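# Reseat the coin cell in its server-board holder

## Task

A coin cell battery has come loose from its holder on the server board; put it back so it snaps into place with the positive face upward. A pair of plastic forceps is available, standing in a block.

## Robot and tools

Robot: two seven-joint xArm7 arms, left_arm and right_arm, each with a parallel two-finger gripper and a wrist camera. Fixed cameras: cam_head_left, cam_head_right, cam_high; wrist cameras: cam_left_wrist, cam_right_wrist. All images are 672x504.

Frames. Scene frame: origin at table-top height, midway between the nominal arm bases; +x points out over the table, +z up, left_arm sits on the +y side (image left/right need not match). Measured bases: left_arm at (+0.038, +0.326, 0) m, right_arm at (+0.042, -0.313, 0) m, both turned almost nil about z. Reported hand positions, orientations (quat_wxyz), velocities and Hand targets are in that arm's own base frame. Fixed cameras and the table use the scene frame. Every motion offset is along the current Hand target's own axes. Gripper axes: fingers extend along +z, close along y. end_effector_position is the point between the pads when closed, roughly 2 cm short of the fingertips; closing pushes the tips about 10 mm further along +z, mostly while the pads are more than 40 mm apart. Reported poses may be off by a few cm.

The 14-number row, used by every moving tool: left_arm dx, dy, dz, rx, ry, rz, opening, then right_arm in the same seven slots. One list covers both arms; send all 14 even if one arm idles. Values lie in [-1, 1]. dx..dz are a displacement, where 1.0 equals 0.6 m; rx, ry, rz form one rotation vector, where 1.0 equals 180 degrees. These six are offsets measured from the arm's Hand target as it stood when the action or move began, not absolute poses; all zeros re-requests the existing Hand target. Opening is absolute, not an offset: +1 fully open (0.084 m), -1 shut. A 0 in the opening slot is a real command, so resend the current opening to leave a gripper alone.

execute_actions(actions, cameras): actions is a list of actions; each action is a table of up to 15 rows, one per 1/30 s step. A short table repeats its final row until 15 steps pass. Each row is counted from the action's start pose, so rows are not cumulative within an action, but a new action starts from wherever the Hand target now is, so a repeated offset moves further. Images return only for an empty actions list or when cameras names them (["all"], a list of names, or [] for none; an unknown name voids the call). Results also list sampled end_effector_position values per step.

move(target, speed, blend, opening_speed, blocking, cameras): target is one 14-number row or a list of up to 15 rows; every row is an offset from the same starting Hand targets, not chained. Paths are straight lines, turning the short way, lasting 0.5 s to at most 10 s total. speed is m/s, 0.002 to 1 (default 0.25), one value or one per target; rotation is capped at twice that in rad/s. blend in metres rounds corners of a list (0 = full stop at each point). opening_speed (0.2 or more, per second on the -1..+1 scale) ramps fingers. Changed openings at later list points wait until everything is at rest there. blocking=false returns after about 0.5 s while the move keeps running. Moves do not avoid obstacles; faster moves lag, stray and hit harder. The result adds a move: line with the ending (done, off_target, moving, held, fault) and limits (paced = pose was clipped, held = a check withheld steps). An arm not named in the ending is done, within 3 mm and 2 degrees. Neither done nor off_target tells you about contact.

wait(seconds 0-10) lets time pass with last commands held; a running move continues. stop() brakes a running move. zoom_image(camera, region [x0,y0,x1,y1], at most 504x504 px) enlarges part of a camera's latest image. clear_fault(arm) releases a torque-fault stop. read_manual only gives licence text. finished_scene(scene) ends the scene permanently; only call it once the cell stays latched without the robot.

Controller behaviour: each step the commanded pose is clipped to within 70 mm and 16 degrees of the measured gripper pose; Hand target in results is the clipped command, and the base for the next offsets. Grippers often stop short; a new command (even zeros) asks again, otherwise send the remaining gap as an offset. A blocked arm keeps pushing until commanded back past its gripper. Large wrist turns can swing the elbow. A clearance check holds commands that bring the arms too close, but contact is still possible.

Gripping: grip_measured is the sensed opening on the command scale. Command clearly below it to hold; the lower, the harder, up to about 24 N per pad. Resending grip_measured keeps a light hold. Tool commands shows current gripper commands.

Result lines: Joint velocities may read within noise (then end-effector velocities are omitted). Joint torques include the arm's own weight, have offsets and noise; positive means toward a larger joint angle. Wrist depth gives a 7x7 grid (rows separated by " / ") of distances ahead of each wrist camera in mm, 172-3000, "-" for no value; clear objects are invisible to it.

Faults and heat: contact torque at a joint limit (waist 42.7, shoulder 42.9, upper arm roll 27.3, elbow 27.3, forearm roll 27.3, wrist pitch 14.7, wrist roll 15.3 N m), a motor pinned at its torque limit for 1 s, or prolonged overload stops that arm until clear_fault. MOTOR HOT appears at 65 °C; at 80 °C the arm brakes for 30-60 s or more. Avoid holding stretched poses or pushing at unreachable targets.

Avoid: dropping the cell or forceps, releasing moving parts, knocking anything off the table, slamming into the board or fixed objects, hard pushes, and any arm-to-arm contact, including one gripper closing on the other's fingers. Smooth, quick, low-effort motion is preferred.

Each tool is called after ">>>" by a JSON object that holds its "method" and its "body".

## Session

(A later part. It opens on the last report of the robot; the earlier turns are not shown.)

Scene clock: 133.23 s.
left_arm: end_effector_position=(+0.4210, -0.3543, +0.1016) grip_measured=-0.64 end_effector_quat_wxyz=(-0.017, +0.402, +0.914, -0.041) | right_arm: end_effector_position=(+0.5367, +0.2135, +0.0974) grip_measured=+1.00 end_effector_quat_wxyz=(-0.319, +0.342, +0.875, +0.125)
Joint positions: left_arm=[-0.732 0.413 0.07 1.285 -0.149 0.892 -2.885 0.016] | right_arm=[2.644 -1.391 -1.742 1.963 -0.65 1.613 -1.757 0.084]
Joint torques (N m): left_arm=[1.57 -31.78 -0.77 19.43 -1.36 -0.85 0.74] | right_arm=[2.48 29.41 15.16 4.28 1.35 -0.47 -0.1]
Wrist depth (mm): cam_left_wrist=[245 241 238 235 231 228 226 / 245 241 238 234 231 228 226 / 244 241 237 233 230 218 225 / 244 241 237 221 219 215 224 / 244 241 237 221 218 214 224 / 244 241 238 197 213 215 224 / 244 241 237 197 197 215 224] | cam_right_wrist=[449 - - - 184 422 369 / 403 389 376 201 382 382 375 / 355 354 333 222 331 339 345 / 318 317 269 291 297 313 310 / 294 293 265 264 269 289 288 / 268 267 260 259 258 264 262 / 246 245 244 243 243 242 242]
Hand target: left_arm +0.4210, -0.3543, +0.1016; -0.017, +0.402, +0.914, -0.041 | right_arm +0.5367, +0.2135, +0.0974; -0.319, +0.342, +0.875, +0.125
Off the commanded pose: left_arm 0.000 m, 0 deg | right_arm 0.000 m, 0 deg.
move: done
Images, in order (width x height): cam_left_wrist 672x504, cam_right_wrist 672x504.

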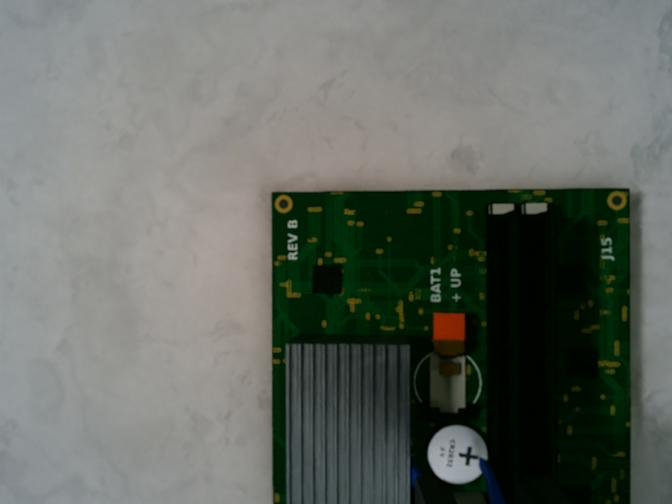

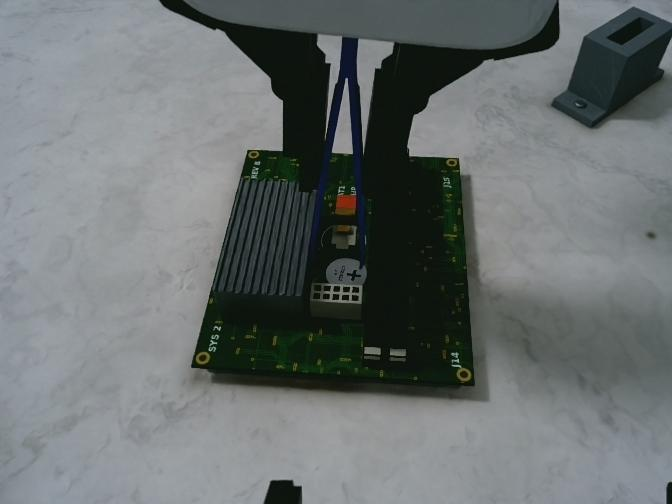

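>>> {"method": "move", "body": {"target": [0.0015,0.0063,0.0005,0,0,0,-0.62,0,0,0,0,0,0,1], "speed": 0.05, "cameras": ["cam_left_wrist","cam_right_wrist"]}}

>>> {"method": "zoom_image", "body": {"camera": "cam_right_wrist", "region": [300, 220, 390, 310]}}

>>> {"method": "zoom_image", "body": {"camera": "cam_left_wrist", "region": [372, 404, 492, 504]}}

Scene clock: 138.23 s.
left_arm: end_effector_position=(+0.4232, -0.3511, +0.1010) grip_measured=-0.64 end_effector_quat_wxyz=(-0.017, +0.402, +0.914, -0.041) | right_arm: end_effector_position=(+0.5367, +0.2135, +0.0974) grip_measured=+1.00 end_effector_quat_wxyz=(-0.319, +0.342, +0.875, +0.125)
Joint positions: left_arm=[-0.727 0.413 0.072 1.283 -0.15 0.891 -2.878 0.016] | right_arm=[2.644 -1.391 -1.742 1.963 -0.65 1.613 -1.757 0.084]
Joint torques (N m): left_arm=[1.51 -32 1.31 15.06 -1.33 -2.6 0.67] | right_arm=[2.59 29.32 15.22 4.23 1.3 -0.49 0.03]
Wrist depth (mm): cam_left_wrist=[244 240 237 234 230 227 225 / 244 240 237 234 230 227 225 / 244 240 237 233 230 227 224 / 244 240 237 221 218 214 223 / 243 240 237 221 218 214 224 / 244 240 237 196 217 215 223 / 243 240 237 196 214 213 223] | cam_right_wrist=[450 431 - 185 - 437 369 / 403 401 - 203 372 381 375 / 354 354 335 255 332 339 345 / 318 317 269 287 297 312 310 / 294 293 265 265 269 289 288 / 268 267 260 259 258 263 263 / 246 245 244 244 243 242 241]
Hand target: left_arm +0.4232, -0.3511, +0.1010; -0.017, +0.402, +0.914, -0.041 | right_arm +0.5367, +0.2135, +0.0974; -0.319, +0.342, +0.875, +0.125
Off the commanded pose: left_arm 0.000 m, 0 deg | right_arm 0.000 m, 0 deg.
move: done
Images, in order (width x height): cam_left_wrist 672x504, cam_right_wrist 672x504.

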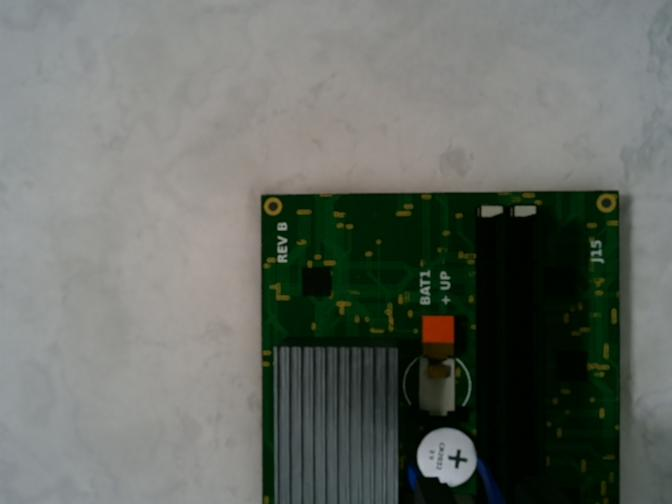

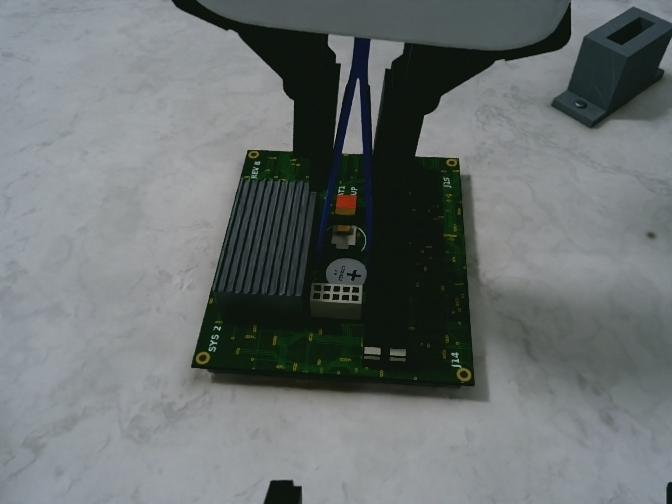

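Scaled by 5.600 from the camera's 672x504 image, which has a finer 960x720 frame.

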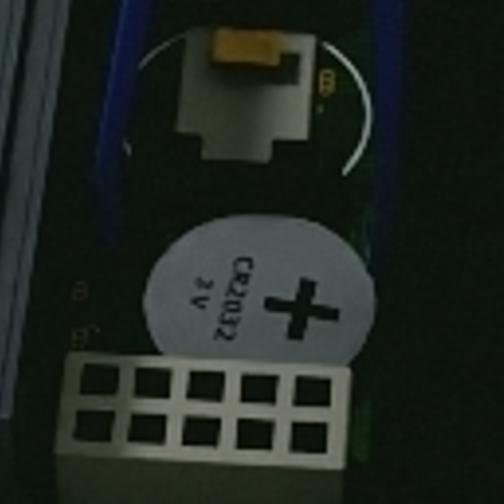

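Scaled by 4.200 from the camera's 672x504 image, which has a finer 960x720 frame.

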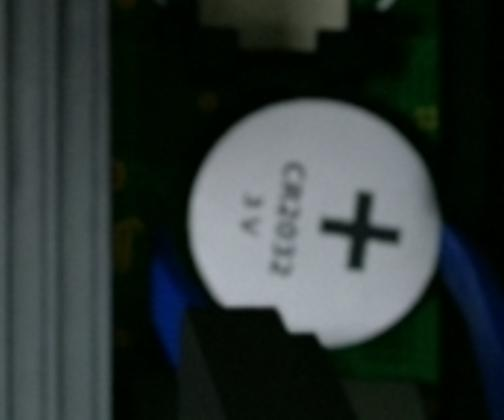

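>>> {"method": "move", "body": {"target": [0.0,0.0012,0.0058,0,0,0,-0.62,0,0,0,0,0,0,1], "speed": 0.03, "cameras": ["cam_left_wrist","cam_right_wrist"]}}

>>> {"method": "zoom_image", "body": {"camera": "cam_right_wrist", "region": [300, 220, 390, 310]}}

>>> {"method": "zoom_image", "body": {"camera": "cam_left_wrist", "region": [372, 404, 492, 504]}}

Scene clock: 143.83 s.
left_arm: end_effector_position=(+0.4235, -0.3508, +0.0975) grip_measured=-0.64 end_effector_quat_wxyz=(-0.017, +0.402, +0.914, -0.041) | right_arm: end_effector_position=(+0.5367, +0.2135, +0.0974) grip_measured=+1.00 end_effector_quat_wxyz=(-0.319, +0.342, +0.875, +0.125)
Joint positions: left_arm=[-0.726 0.419 0.071 1.281 -0.151 0.882 -2.876 0.016] | right_arm=[2.644 -1.391 -1.742 1.963 -0.65 1.613 -1.757 0.084]
Joint torques (N m): left_arm=[1.29 -31.47 -0.83 15.29 -1.21 -2.49 0.65] | right_arm=[2.44 29.61 15.03 4.24 1.32 -0.5 -0.07]
Wrist depth (mm): cam_left_wrist=[240 237 234 230 227 224 222 / 240 237 233 230 227 224 222 / 240 237 233 229 226 223 221 / 240 237 233 218 215 210 220 / 240 236 233 217 214 210 220 / 240 236 233 194 214 211 220 / 240 236 233 194 211 210 220] | cam_right_wrist=[450 - - - - 436 369 / 403 402 - 203 370 382 375 / 355 354 344 227 323 338 346 / 318 317 269 276 297 312 311 / 294 293 265 264 270 289 288 / 268 267 260 259 258 264 263 / 246 245 244 244 243 242 242]
Hand target: left_arm +0.4235, -0.3508, +0.0974; -0.017, +0.402, +0.914, -0.041 | right_arm +0.5367, +0.2135, +0.0974; -0.319, +0.342, +0.875, +0.125
Off the commanded pose: left_arm 0.000 m, 0 deg | right_arm 0.000 m, 0 deg.
move: done
Images, in order (width x height): cam_left_wrist 672x504, cam_right_wrist 672x504.

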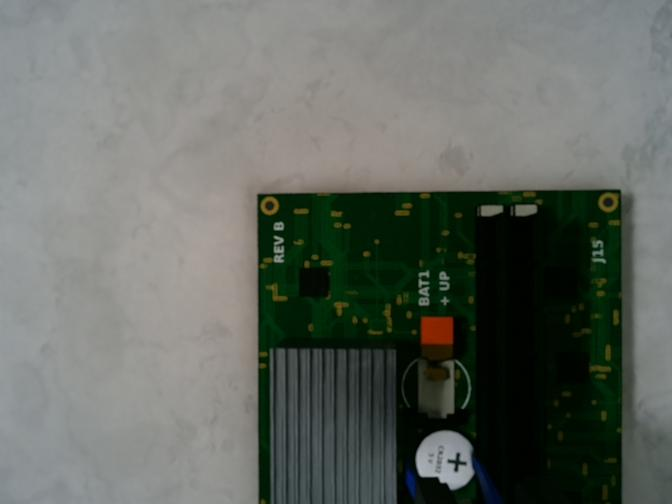

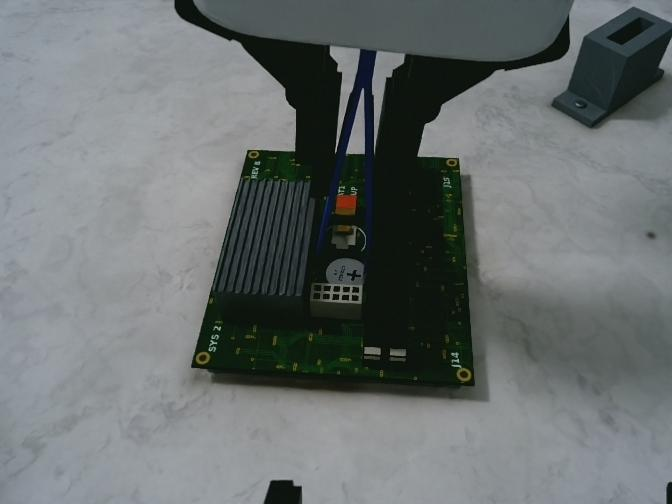

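Scaled by 5.600 from the camera's 672x504 image, which has a finer 960x720 frame.

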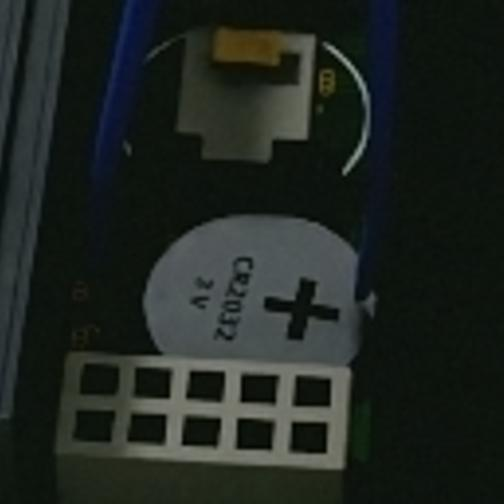

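Scaled by 4.200 from the camera's 672x504 image, which has a finer 960x720 frame.

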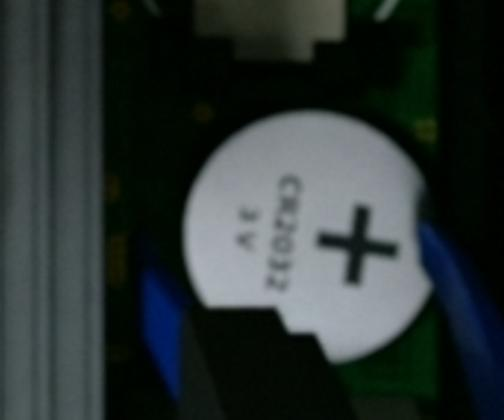

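>>> {"method": "move", "body": {"target": [[0,-0.0006,-0.0067,0,0,0,-0.62,0,0,0,0,0,0,1],[0.011,0.002,-0.0067,0,0,0,-0.62,0,0,0,0,0,0,1],[0.011,0.0026,0,0,0,0,-0.62,0,0,0,0,0,0,1],[0.011,-0.0032,0,0,0,0,-0.62,0,0,0,0,0,0,1]], "speed": 0.04, "cameras": ["cam_left_wrist","cam_right_wrist"]}}

>>> {"method": "zoom_image", "body": {"camera": "cam_right_wrist", "region": [300, 220, 390, 310]}}

>>> {"method": "zoom_image", "body": {"camera": "cam_left_wrist", "region": [372, 404, 492, 504]}}

Scene clock: 152.00 s.
left_arm: end_effector_position=(+0.4177, -0.3472, +0.0976) grip_measured=-0.64 end_effector_quat_wxyz=(-0.017, +0.402, +0.914, -0.041) | right_arm: end_effector_position=(+0.5367, +0.2135, +0.0974) grip_measured=+1.00 end_effector_quat_wxyz=(-0.319, +0.342, +0.875, +0.125)
Joint positions: left_arm=[-0.728 0.398 0.072 1.25 -0.151 0.872 -2.876 0.016] | right_arm=[2.644 -1.391 -1.742 1.963 -0.65 1.613 -1.757 0.084]
Joint torques (N m): left_arm=[-1.4 -37.03 -0.95 14.98 1.22 -2.51 -0.79] | right_arm=[2.53 29.38 15.27 4.15 1.29 -0.46 -0.15]
Wrist depth (mm): cam_left_wrist=[240 237 234 230 227 224 222 / 240 237 234 230 227 224 222 / 240 237 233 230 227 224 221 / 240 237 233 218 215 202 221 / 240 237 233 217 215 186 220 / 240 237 234 194 213 211 220 / 240 237 233 194 209 211 220] | cam_right_wrist=[450 431 - 193 191 422 369 / 403 401 375 212 371 382 375 / 355 353 335 259 332 339 346 / 318 317 269 291 297 312 311 / 294 293 265 265 269 289 287 / 268 267 260 260 259 264 263 / 246 245 244 244 243 242 242]
Hand target: left_arm +0.4176, -0.3472, +0.0976; -0.017, +0.402, +0.914, -0.041 | right_arm +0.5367, +0.2135, +0.0974; -0.319, +0.342, +0.875, +0.125
Off the commanded pose: left_arm 0.000 m, 0 deg | right_arm 0.000 m, 0 deg.
move: done
Images, in order (width x height): cam_left_wrist 672x504, cam_right_wrist 672x504.

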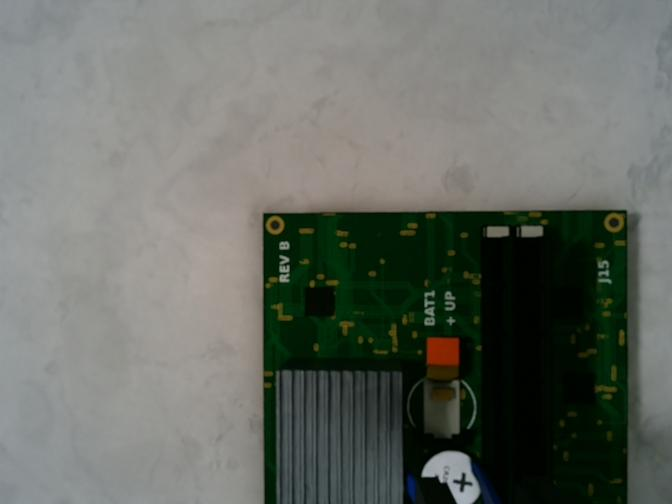

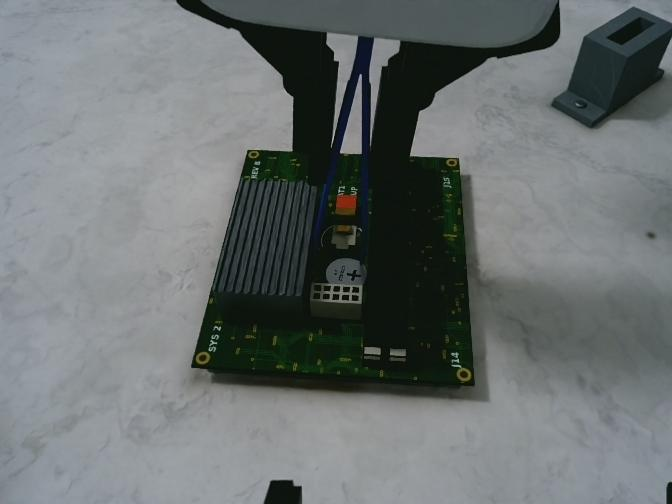

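Scaled by 5.600 from the camera's 672x504 image, which has a finer 960x720 frame.

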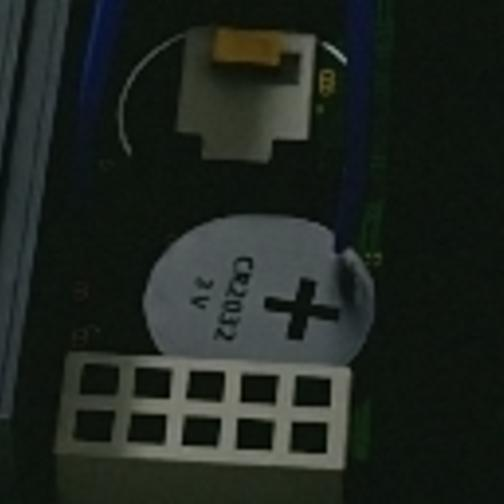

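Scaled by 4.200 from the camera's 672x504 image, which has a finer 960x720 frame.

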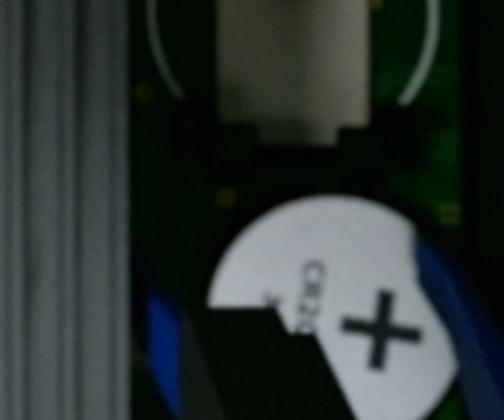

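>>> {"method": "move", "body": {"target": [[0,0.0045,-0.002,0,0,0,-0.62,0,0,0,0,0,0,1],[0,0.0045,0.0042,0,0,0,-0.62,0,0,0,0,0,0,1],[0,-0.0027,0.0042,0,0,0,-0.62,0,0,0,0,0,0,1]], "speed": 0.04, "cameras": ["cam_left_wrist","cam_right_wrist"]}}

>>> {"method": "zoom_image", "body": {"camera": "cam_right_wrist", "region": [300, 220, 390, 310]}}

>>> {"method": "zoom_image", "body": {"camera": "cam_left_wrist", "region": [372, 404, 492, 504]}}

Scene clock: 155.70 s.
left_arm: end_effector_position=(+0.4163, -0.3485, +0.0952) grip_measured=-0.64 end_effector_quat_wxyz=(-0.017, +0.402, +0.914, -0.041) | right_arm: end_effector_position=(+0.5367, +0.2135, +0.0974) grip_measured=+1.00 end_effector_quat_wxyz=(-0.319, +0.342, +0.875, +0.125)
Joint positions: left_arm=[-0.731 0.401 0.07 1.247 -0.151 0.865 -2.879 0.016] | right_arm=[2.644 -1.391 -1.742 1.963 -0.65 1.613 -1.757 0.084]
Joint torques (N m): left_arm=[-2.04 -36.83 -0.61 15.32 1.39 -2.63 -0.66] | right_arm=[2.42 29.17 15.22 4.19 1.15 -0.39 -0.08]
Wrist depth (mm): cam_left_wrist=[238 235 231 228 225 222 220 / 238 234 231 228 225 222 219 / 238 235 231 228 225 221 218 / 238 234 231 216 213 209 208 / 238 234 231 215 213 209 208 / 237 234 231 192 207 209 208 / 238 234 231 192 206 209 208] | cam_right_wrist=[449 432 - - 192 422 369 / 402 402 376 210 372 382 374 / 355 354 335 240 332 339 346 / 318 317 269 291 297 312 311 / 293 293 265 264 270 289 288 / 268 267 260 260 258 263 262 / 246 245 245 243 243 242 242]
Hand target: left_arm +0.4163, -0.3485, +0.0952; -0.017, +0.402, +0.914, -0.041 | right_arm +0.5367, +0.2135, +0.0974; -0.319, +0.342, +0.875, +0.125
Off the commanded pose: left_arm 0.000 m, 0 deg | right_arm 0.000 m, 0 deg.
move: done
Images, in order (width x height): cam_left_wrist 672x504, cam_right_wrist 672x504.

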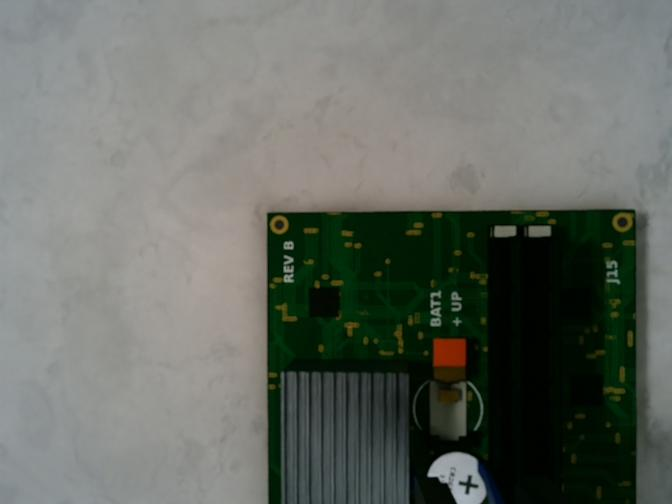

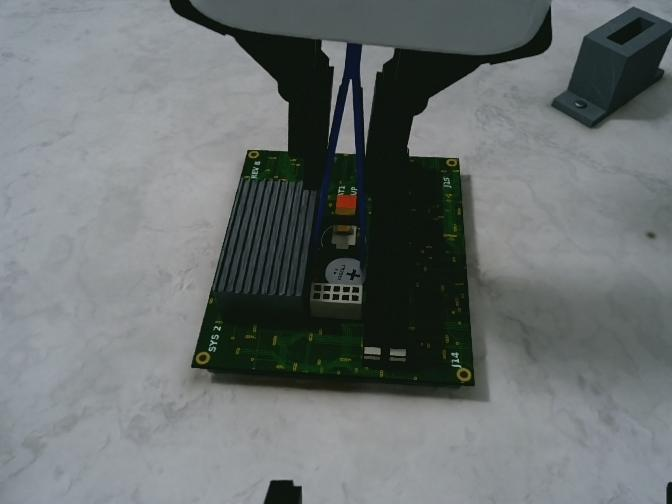

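Scaled by 5.600 from the camera's 672x504 image, which has a finer 960x720 frame.

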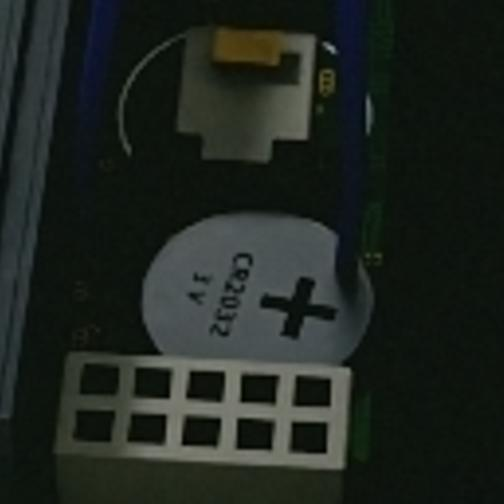

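Scaled by 4.200 from the camera's 672x504 image, which has a finer 960x720 frame.

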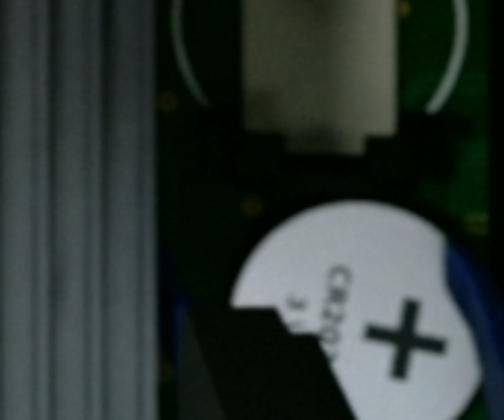

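>>> {"method": "move", "body": {"target": [0,0,0,0,0,0,-0.71,0,0,0,0,0,0,1], "opening_speed": 0.3, "cameras": ["cam_left_wrist","cam_right_wrist"]}}

>>> {"method": "zoom_image", "body": {"camera": "cam_right_wrist", "region": [300, 220, 390, 310]}}

>>> {"method": "zoom_image", "body": {"camera": "cam_left_wrist", "region": [372, 404, 492, 504]}}

Scene clock: 158.40 s.
left_arm: end_effector_position=(+0.4163, -0.3485, +0.0952) grip_measured=-0.73 end_effector_quat_wxyz=(-0.017, +0.402, +0.914, -0.041) | right_arm: end_effector_position=(+0.5367, +0.2135, +0.0974) grip_measured=+1.00 end_effector_quat_wxyz=(-0.319, +0.342, +0.875, +0.125)
Joint positions: left_arm=[-0.731 0.401 0.07 1.247 -0.151 0.865 -2.879 0.012] | right_arm=[2.644 -1.391 -1.742 1.963 -0.65 1.613 -1.757 0.084]
Joint torques (N m): left_arm=[-1.94 -37.42 -0.9 14.88 1.7 -2.52 -0.77] | right_arm=[2.42 29.35 15.06 4.3 1.26 -0.48 -0.04]
Wrist depth (mm): cam_left_wrist=[238 235 231 228 225 222 220 / 238 234 231 228 224 222 219 / 238 234 231 228 225 221 219 / 238 234 231 216 213 209 208 / 238 234 231 215 213 209 208 / 238 234 231 192 206 209 208 / 237 234 231 192 205 209 208] | cam_right_wrist=[450 431 - 192 192 438 369 / 403 401 375 212 382 382 376 / 354 353 335 281 332 339 345 / 318 317 269 286 297 312 311 / 294 292 265 264 269 289 288 / 268 267 260 259 259 263 263 / 246 245 244 244 243 242 242]
Hand target: left_arm +0.4163, -0.3485, +0.0952; -0.017, +0.402, +0.914, -0.041 | right_arm +0.5367, +0.2135, +0.0974; -0.319, +0.342, +0.875, +0.125
Off the commanded pose: left_arm 0.000 m, 0 deg | right_arm 0.000 m, 0 deg.
move: done
Images, in order (width x height): cam_left_wrist 672x504, cam_right_wrist 672x504.

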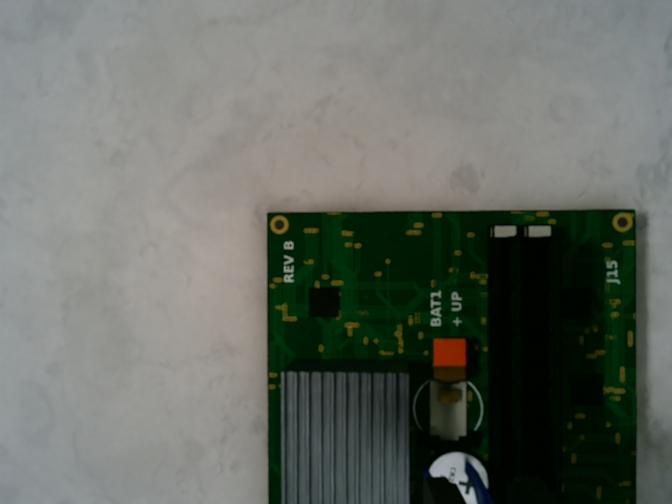

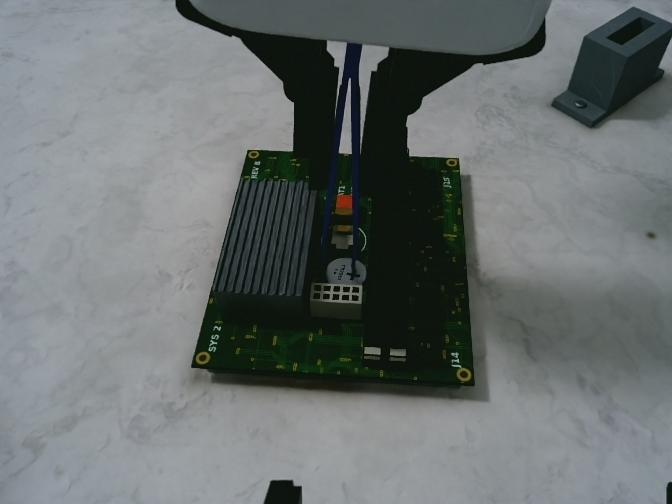

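Scaled by 5.600 from the camera's 672x504 image, which has a finer 960x720 frame.

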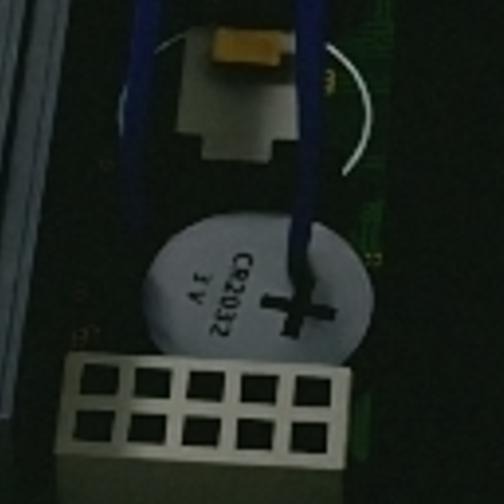

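Scaled by 4.200 from the camera's 672x504 image, which has a finer 960x720 frame.

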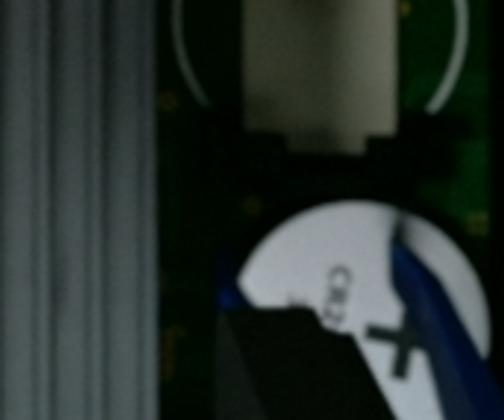

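>>> {"method": "move", "body": {"target": [[0,-0.0007,-0.0083,0,0,0,-0.71,0,0,0,0,0,0,1],[0.001,0.0078,-0.0083,0,0,0,-0.62,0,0,0,0,0,0,1],[0.001,0.0088,0.005,0,0,0,-0.62,0,0,0,0,0,0,1]], "speed": 0.04, "cameras": ["cam_left_wrist","cam_right_wrist"]}}

>>> {"method": "zoom_image", "body": {"camera": "cam_right_wrist", "region": [300, 220, 390, 310]}}

>>> {"method": "zoom_image", "body": {"camera": "cam_left_wrist", "region": [372, 404, 492, 504]}}

Scene clock: 167.57 s.
left_arm: end_effector_position=(+0.4196, -0.3447, +0.0918) grip_measured=-0.64 end_effector_quat_wxyz=(-0.017, +0.402, +0.914, -0.041) | right_arm: end_effector_position=(+0.5367, +0.2135, +0.0974) grip_measured=+1.00 end_effector_quat_wxyz=(-0.319, +0.342, +0.875, +0.125)
Joint positions: left_arm=[-0.724 0.408 0.072 1.245 -0.154 0.859 -2.868 0.016] | right_arm=[2.644 -1.391 -1.742 1.963 -0.65 1.613 -1.757 0.084]
Joint torques (N m): left_arm=[1.31 -30.74 -0.77 14.69 -0.99 -2.47 0.66] | right_arm=[2.54 29.37 15.2 4.18 1.22 -0.49 -0.06]
Wrist depth (mm): cam_left_wrist=[234 231 228 225 221 219 216 / 235 231 228 225 222 219 216 / 234 231 228 224 221 219 215 / 234 231 227 212 209 198 215 / 234 231 228 212 209 205 214 / 234 231 228 188 209 206 214 / 234 231 228 187 206 206 215] | cam_right_wrist=[451 431 - - - 436 369 / 403 401 387 213 371 382 375 / 355 354 335 257 332 339 346 / 318 317 269 283 298 312 311 / 294 293 265 264 269 289 288 / 268 267 260 260 258 263 263 / 246 246 245 244 243 242 242]
Hand target: left_arm +0.4196, -0.3447, +0.0918; -0.017, +0.402, +0.914, -0.041 | right_arm +0.5367, +0.2135, +0.0974; -0.319, +0.342, +0.875, +0.125
Off the commanded pose: left_arm 0.000 m, 0 deg | right_arm 0.000 m, 0 deg.
move: done
Images, in order (width x height): cam_left_wrist 672x504, cam_right_wrist 672x504.

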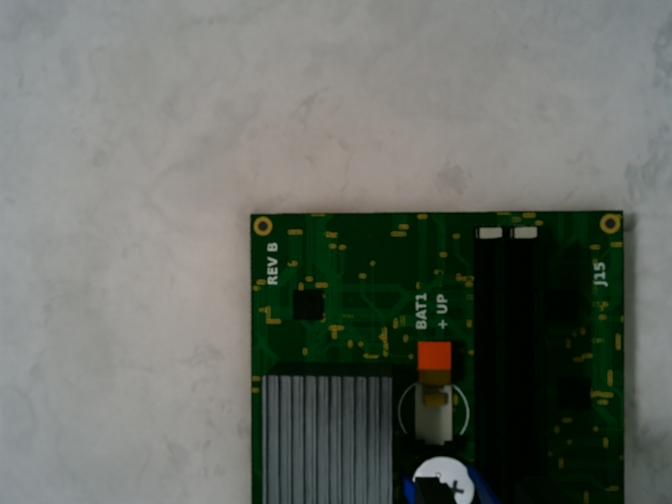

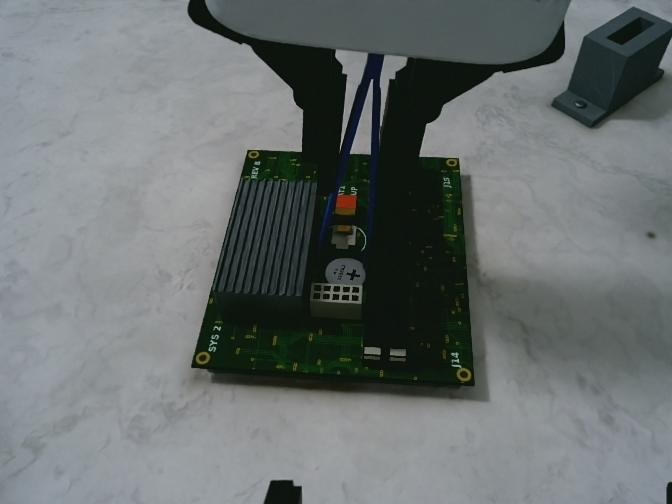

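Scaled by 5.600 from the camera's 672x504 image, which has a finer 960x720 frame.

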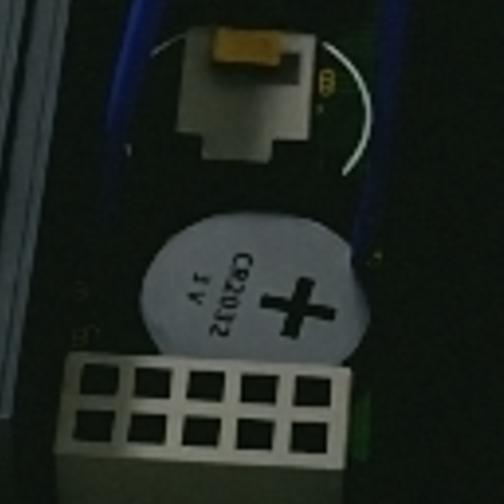

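Scaled by 4.200 from the camera's 672x504 image, which has a finer 960x720 frame.

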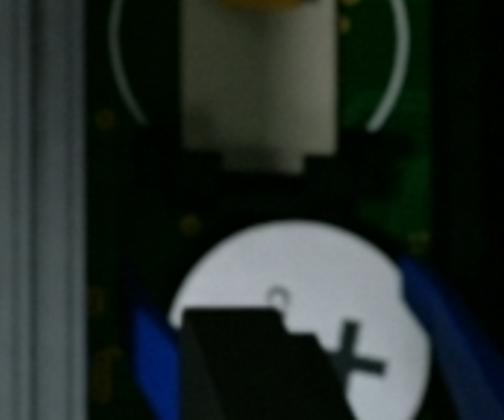

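>>> {"method": "move", "body": {"target": [0,-0.006,0,0,0,0,-0.62,0,0,0,0,0,0,1], "speed": 0.04, "cameras": ["cam_left_wrist","cam_right_wrist"]}}

>>> {"method": "zoom_image", "body": {"camera": "cam_right_wrist", "region": [300, 220, 390, 310]}}

>>> {"method": "zoom_image", "body": {"camera": "cam_left_wrist", "region": [372, 404, 492, 504]}}

Scene clock: 170.20 s.
left_arm: end_effector_position=(+0.4169, -0.3471, +0.0921) grip_measured=-0.64 end_effector_quat_wxyz=(-0.017, +0.402, +0.914, -0.041) | right_arm: end_effector_position=(+0.5367, +0.2135, +0.0974) grip_measured=+1.00 end_effector_quat_wxyz=(-0.319, +0.342, +0.875, +0.125)
Joint positions: left_arm=[-0.729 0.405 0.071 1.243 -0.153 0.858 -2.875 0.016] | right_arm=[2.644 -1.391 -1.742 1.963 -0.65 1.613 -1.757 0.084]
Joint torques (N m): left_arm=[-1.27 -36.84 -0.92 14.85 1.34 -2.51 -0.75] | right_arm=[2.46 29.35 15.18 4.08 1.27 -0.49 -0.07]
Wrist depth (mm): cam_left_wrist=[235 231 228 224 222 220 217 / 235 231 228 224 222 219 217 / 234 231 228 225 222 219 216 / 235 231 228 213 210 198 205 / 234 231 228 212 209 205 205 / 234 231 228 188 208 206 205 / 234 231 228 187 208 206 205] | cam_right_wrist=[451 432 - - - 421 369 / 403 402 375 213 370 382 375 / 355 353 335 235 332 339 347 / 318 317 269 291 297 312 310 / 294 293 265 264 270 289 288 / 268 267 260 259 258 263 263 / 246 245 245 243 243 242 242]
Hand target: left_arm +0.4169, -0.3471, +0.0921; -0.017, +0.402, +0.914, -0.041 | right_arm +0.5367, +0.2135, +0.0974; -0.319, +0.342, +0.875, +0.125
Off the commanded pose: left_arm 0.000 m, 0 deg | right_arm 0.000 m, 0 deg.
move: done
Images, in order (width x height): cam_left_wrist 672x504, cam_right_wrist 672x504.

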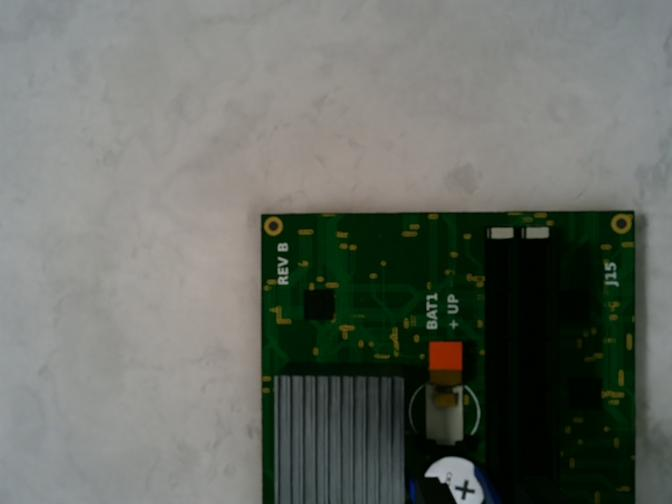

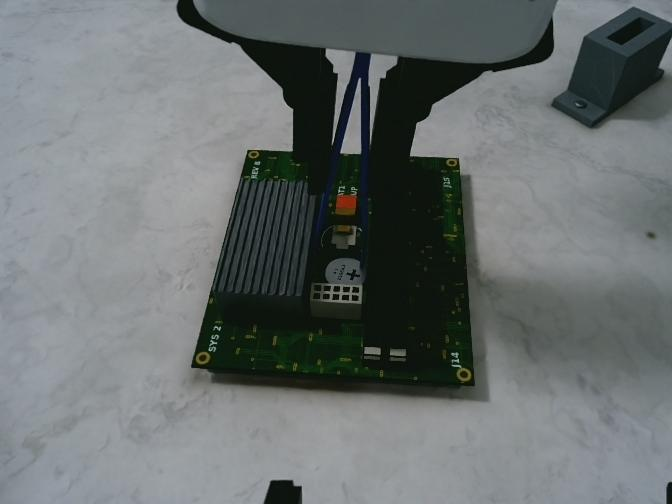

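Scaled by 5.600 from the camera's 672x504 image, which has a finer 960x720 frame.

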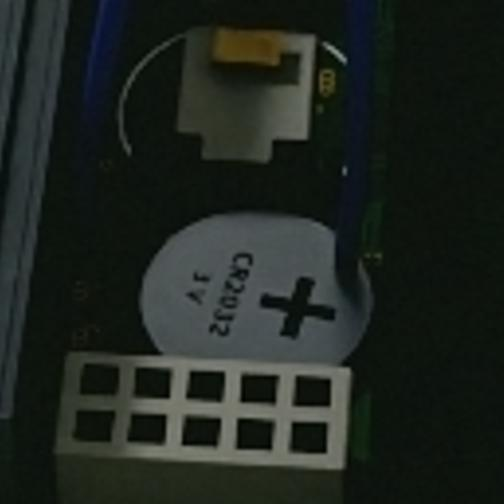

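Scaled by 4.200 from the camera's 672x504 image, which has a finer 960x720 frame.

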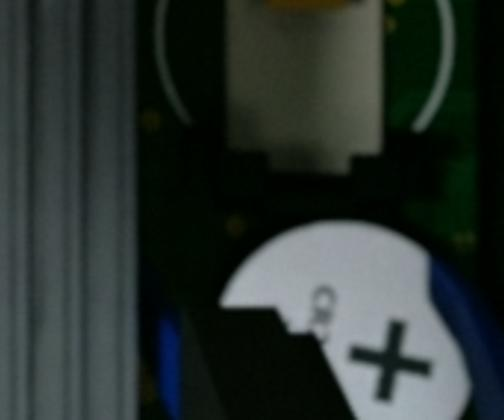

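>>> {"method": "move", "body": {"target": [[0,0.007,0,0,0,0,-0.61,0,0,0,0,0,0,1],[-0.007,0.007,0,0,0,0,-0.61,0,0,0,0,0,0,1],[-0.007,-0.001,0,0,0,0,-0.61,0,0,0,0,0,0,1]], "speed": 0.04, "cameras": ["cam_left_wrist","cam_right_wrist"]}}

>>> {"method": "zoom_image", "body": {"camera": "cam_right_wrist", "region": [300, 220, 390, 310]}}

>>> {"method": "zoom_image", "body": {"camera": "cam_left_wrist", "region": [372, 404, 492, 504]}}

Scene clock: 179.47 s.
left_arm: end_effector_position=(+0.4193, -0.3506, +0.0921) grip_measured=-0.63 end_effector_quat_wxyz=(-0.017, +0.402, +0.914, -0.041) | right_arm: end_effector_position=(+0.5367, +0.2135, +0.0974) grip_measured=+1.00 end_effector_quat_wxyz=(-0.319, +0.342, +0.875, +0.125)
Joint positions: left_arm=[-0.73 0.417 0.07 1.261 -0.153 0.864 -2.878 0.016] | right_arm=[2.644 -1.391 -1.742 1.963 -0.65 1.613 -1.757 0.084]
Joint torques (N m): left_arm=[-1.41 -37 -0.68 14.95 1.7 -2.49 -0.67] | right_arm=[2.43 29.43 15.22 4.27 1.32 -0.44 -0.07]
Wrist depth (mm): cam_left_wrist=[235 231 228 225 222 220 217 / 235 231 228 225 222 219 217 / 234 231 228 224 222 219 216 / 234 231 228 213 210 206 205 / 235 231 228 212 209 206 205 / 234 231 228 189 209 206 205 / 234 231 228 189 203 206 205] | cam_right_wrist=[450 - - - - 436 368 / 402 389 375 207 370 383 375 / 355 354 343 230 322 339 346 / 318 317 269 291 297 312 311 / 294 293 265 265 270 289 288 / 268 267 260 259 259 263 263 / 246 246 244 244 243 242 242]
Hand target: left_arm +0.4193, -0.3506, +0.0922; -0.017, +0.402, +0.914, -0.041 | right_arm +0.5367, +0.2135, +0.0974; -0.319, +0.342, +0.875, +0.125
Off the commanded pose: left_arm 0.000 m, 0 deg | right_arm 0.000 m, 0 deg.
move: done
Images, in order (width x height): cam_left_wrist 672x504, cam_right_wrist 672x504.

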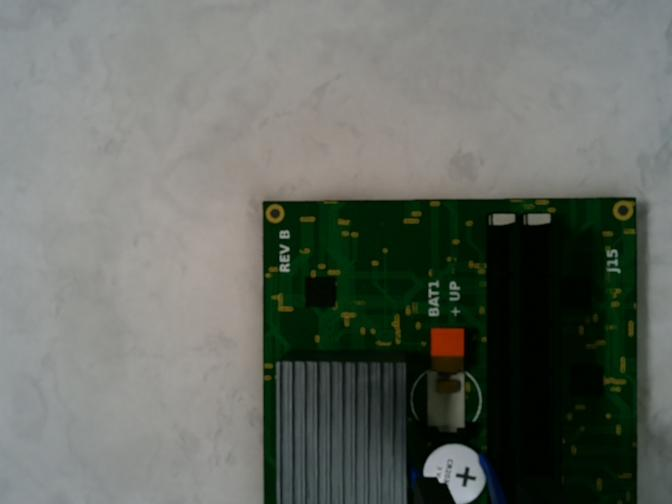

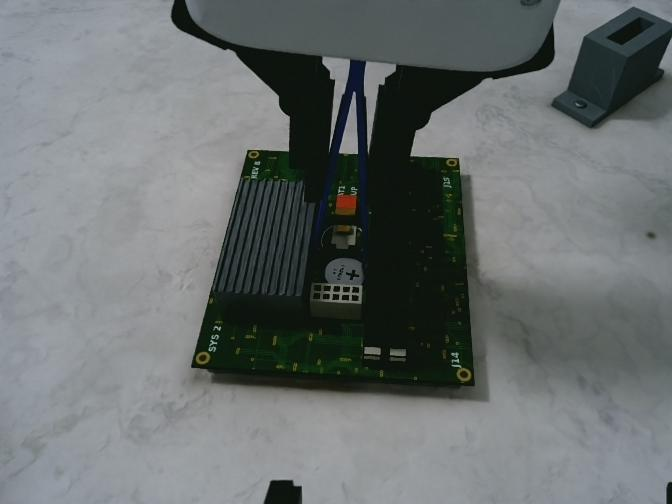

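Scaled by 5.600 from the camera's 672x504 image, which has a finer 960x720 frame.

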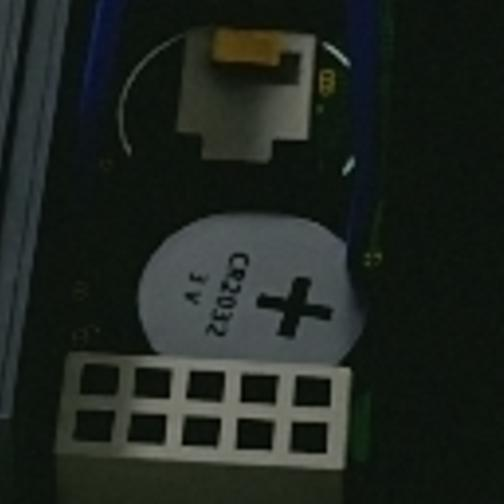

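Scaled by 4.200 from the camera's 672x504 image, which has a finer 960x720 frame.

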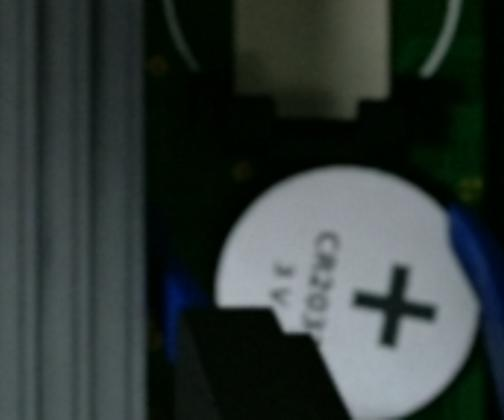

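>>> {"method": "move", "body": {"target": [[0,0.0045,0,0,0,0,-0.60,0,0,0,0,0,0,1],[-0.008,0.0045,0,0,0,0,-0.60,0,0,0,0,0,0,1],[-0.008,-0.001,0,0,0,0,-0.62,0,0,0,0,0,0,1]], "speed": 0.04, "cameras": ["cam_left_wrist","cam_right_wrist"]}}

>>> {"method": "zoom_image", "body": {"camera": "cam_right_wrist", "region": [300, 220, 390, 310]}}

>>> {"method": "zoom_image", "body": {"camera": "cam_left_wrist", "region": [372, 404, 492, 504]}}

Scene clock: 184.23 s.
left_arm: end_effector_position=(+0.4221, -0.3545, +0.0922) grip_measured=-0.64 end_effector_quat_wxyz=(-0.017, +0.402, +0.914, -0.041) | right_arm: end_effector_position=(+0.5367, +0.2135, +0.0974) grip_measured=+1.00 end_effector_quat_wxyz=(-0.319, +0.342, +0.875, +0.125)
Joint positions: left_arm=[-0.731 0.431 0.069 1.282 -0.152 0.871 -2.881 0.016] | right_arm=[2.644 -1.391 -1.742 1.963 -0.65 1.613 -1.757 0.084]
Joint torques (N m): left_arm=[-1.53 -37.83 -0.53 14.95 1.55 -2.55 -0.66] | right_arm=[2.33 29.58 15.16 4.31 1.39 -0.5 -0.09]
Wrist depth (mm): cam_left_wrist=[235 231 228 225 222 219 217 / 235 231 228 225 222 219 216 / 235 231 228 223 221 218 215 / 234 231 228 212 210 206 205 / 234 231 228 212 209 206 205 / 235 231 228 189 208 206 205 / 234 231 228 189 206 206 205] | cam_right_wrist=[449 - - - - 452 369 / 402 388 - 199 371 381 375 / 356 354 344 223 323 339 346 / 318 317 269 291 297 312 311 / 294 293 265 264 270 289 288 / 268 267 260 259 259 263 262 / 245 245 245 243 243 242 242]
Hand target: left_arm +0.4221, -0.3545, +0.0922; -0.017, +0.402, +0.914, -0.041 | right_arm +0.5367, +0.2135, +0.0974; -0.319, +0.342, +0.875, +0.125
Off the commanded pose: left_arm 0.000 m, 0 deg | right_arm 0.000 m, 0 deg.
move: done
Images, in order (width x height): cam_left_wrist 672x504, cam_right_wrist 672x504.

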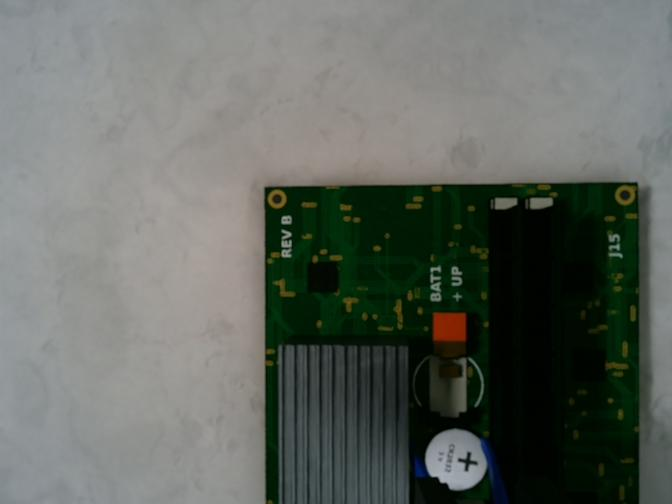

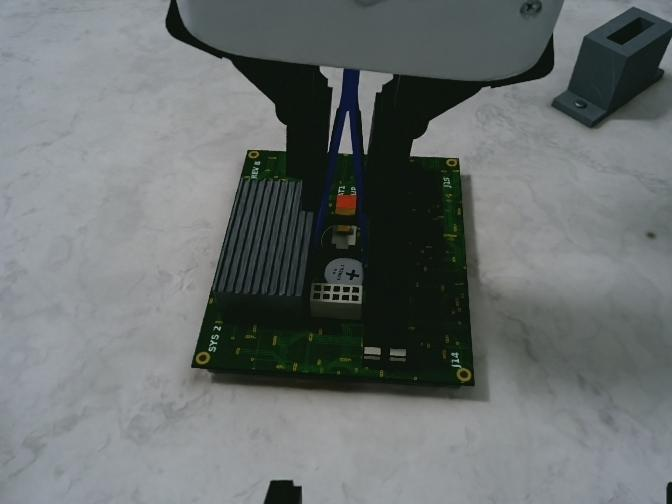

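Scaled by 5.600 from the camera's 672x504 image, which has a finer 960x720 frame.

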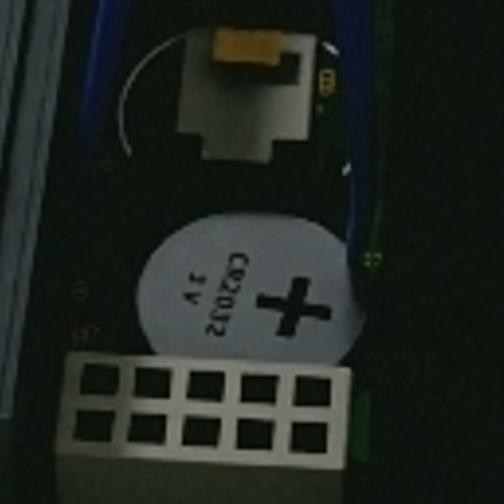

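Scaled by 4.200 from the camera's 672x504 image, which has a finer 960x720 frame.

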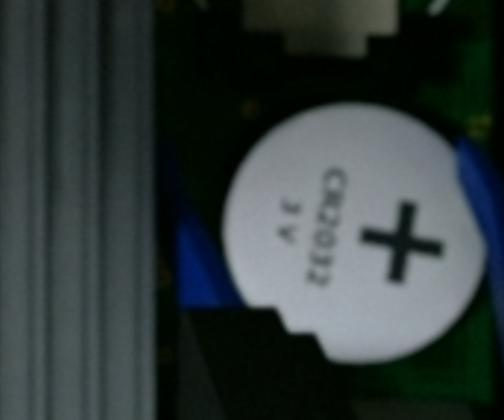

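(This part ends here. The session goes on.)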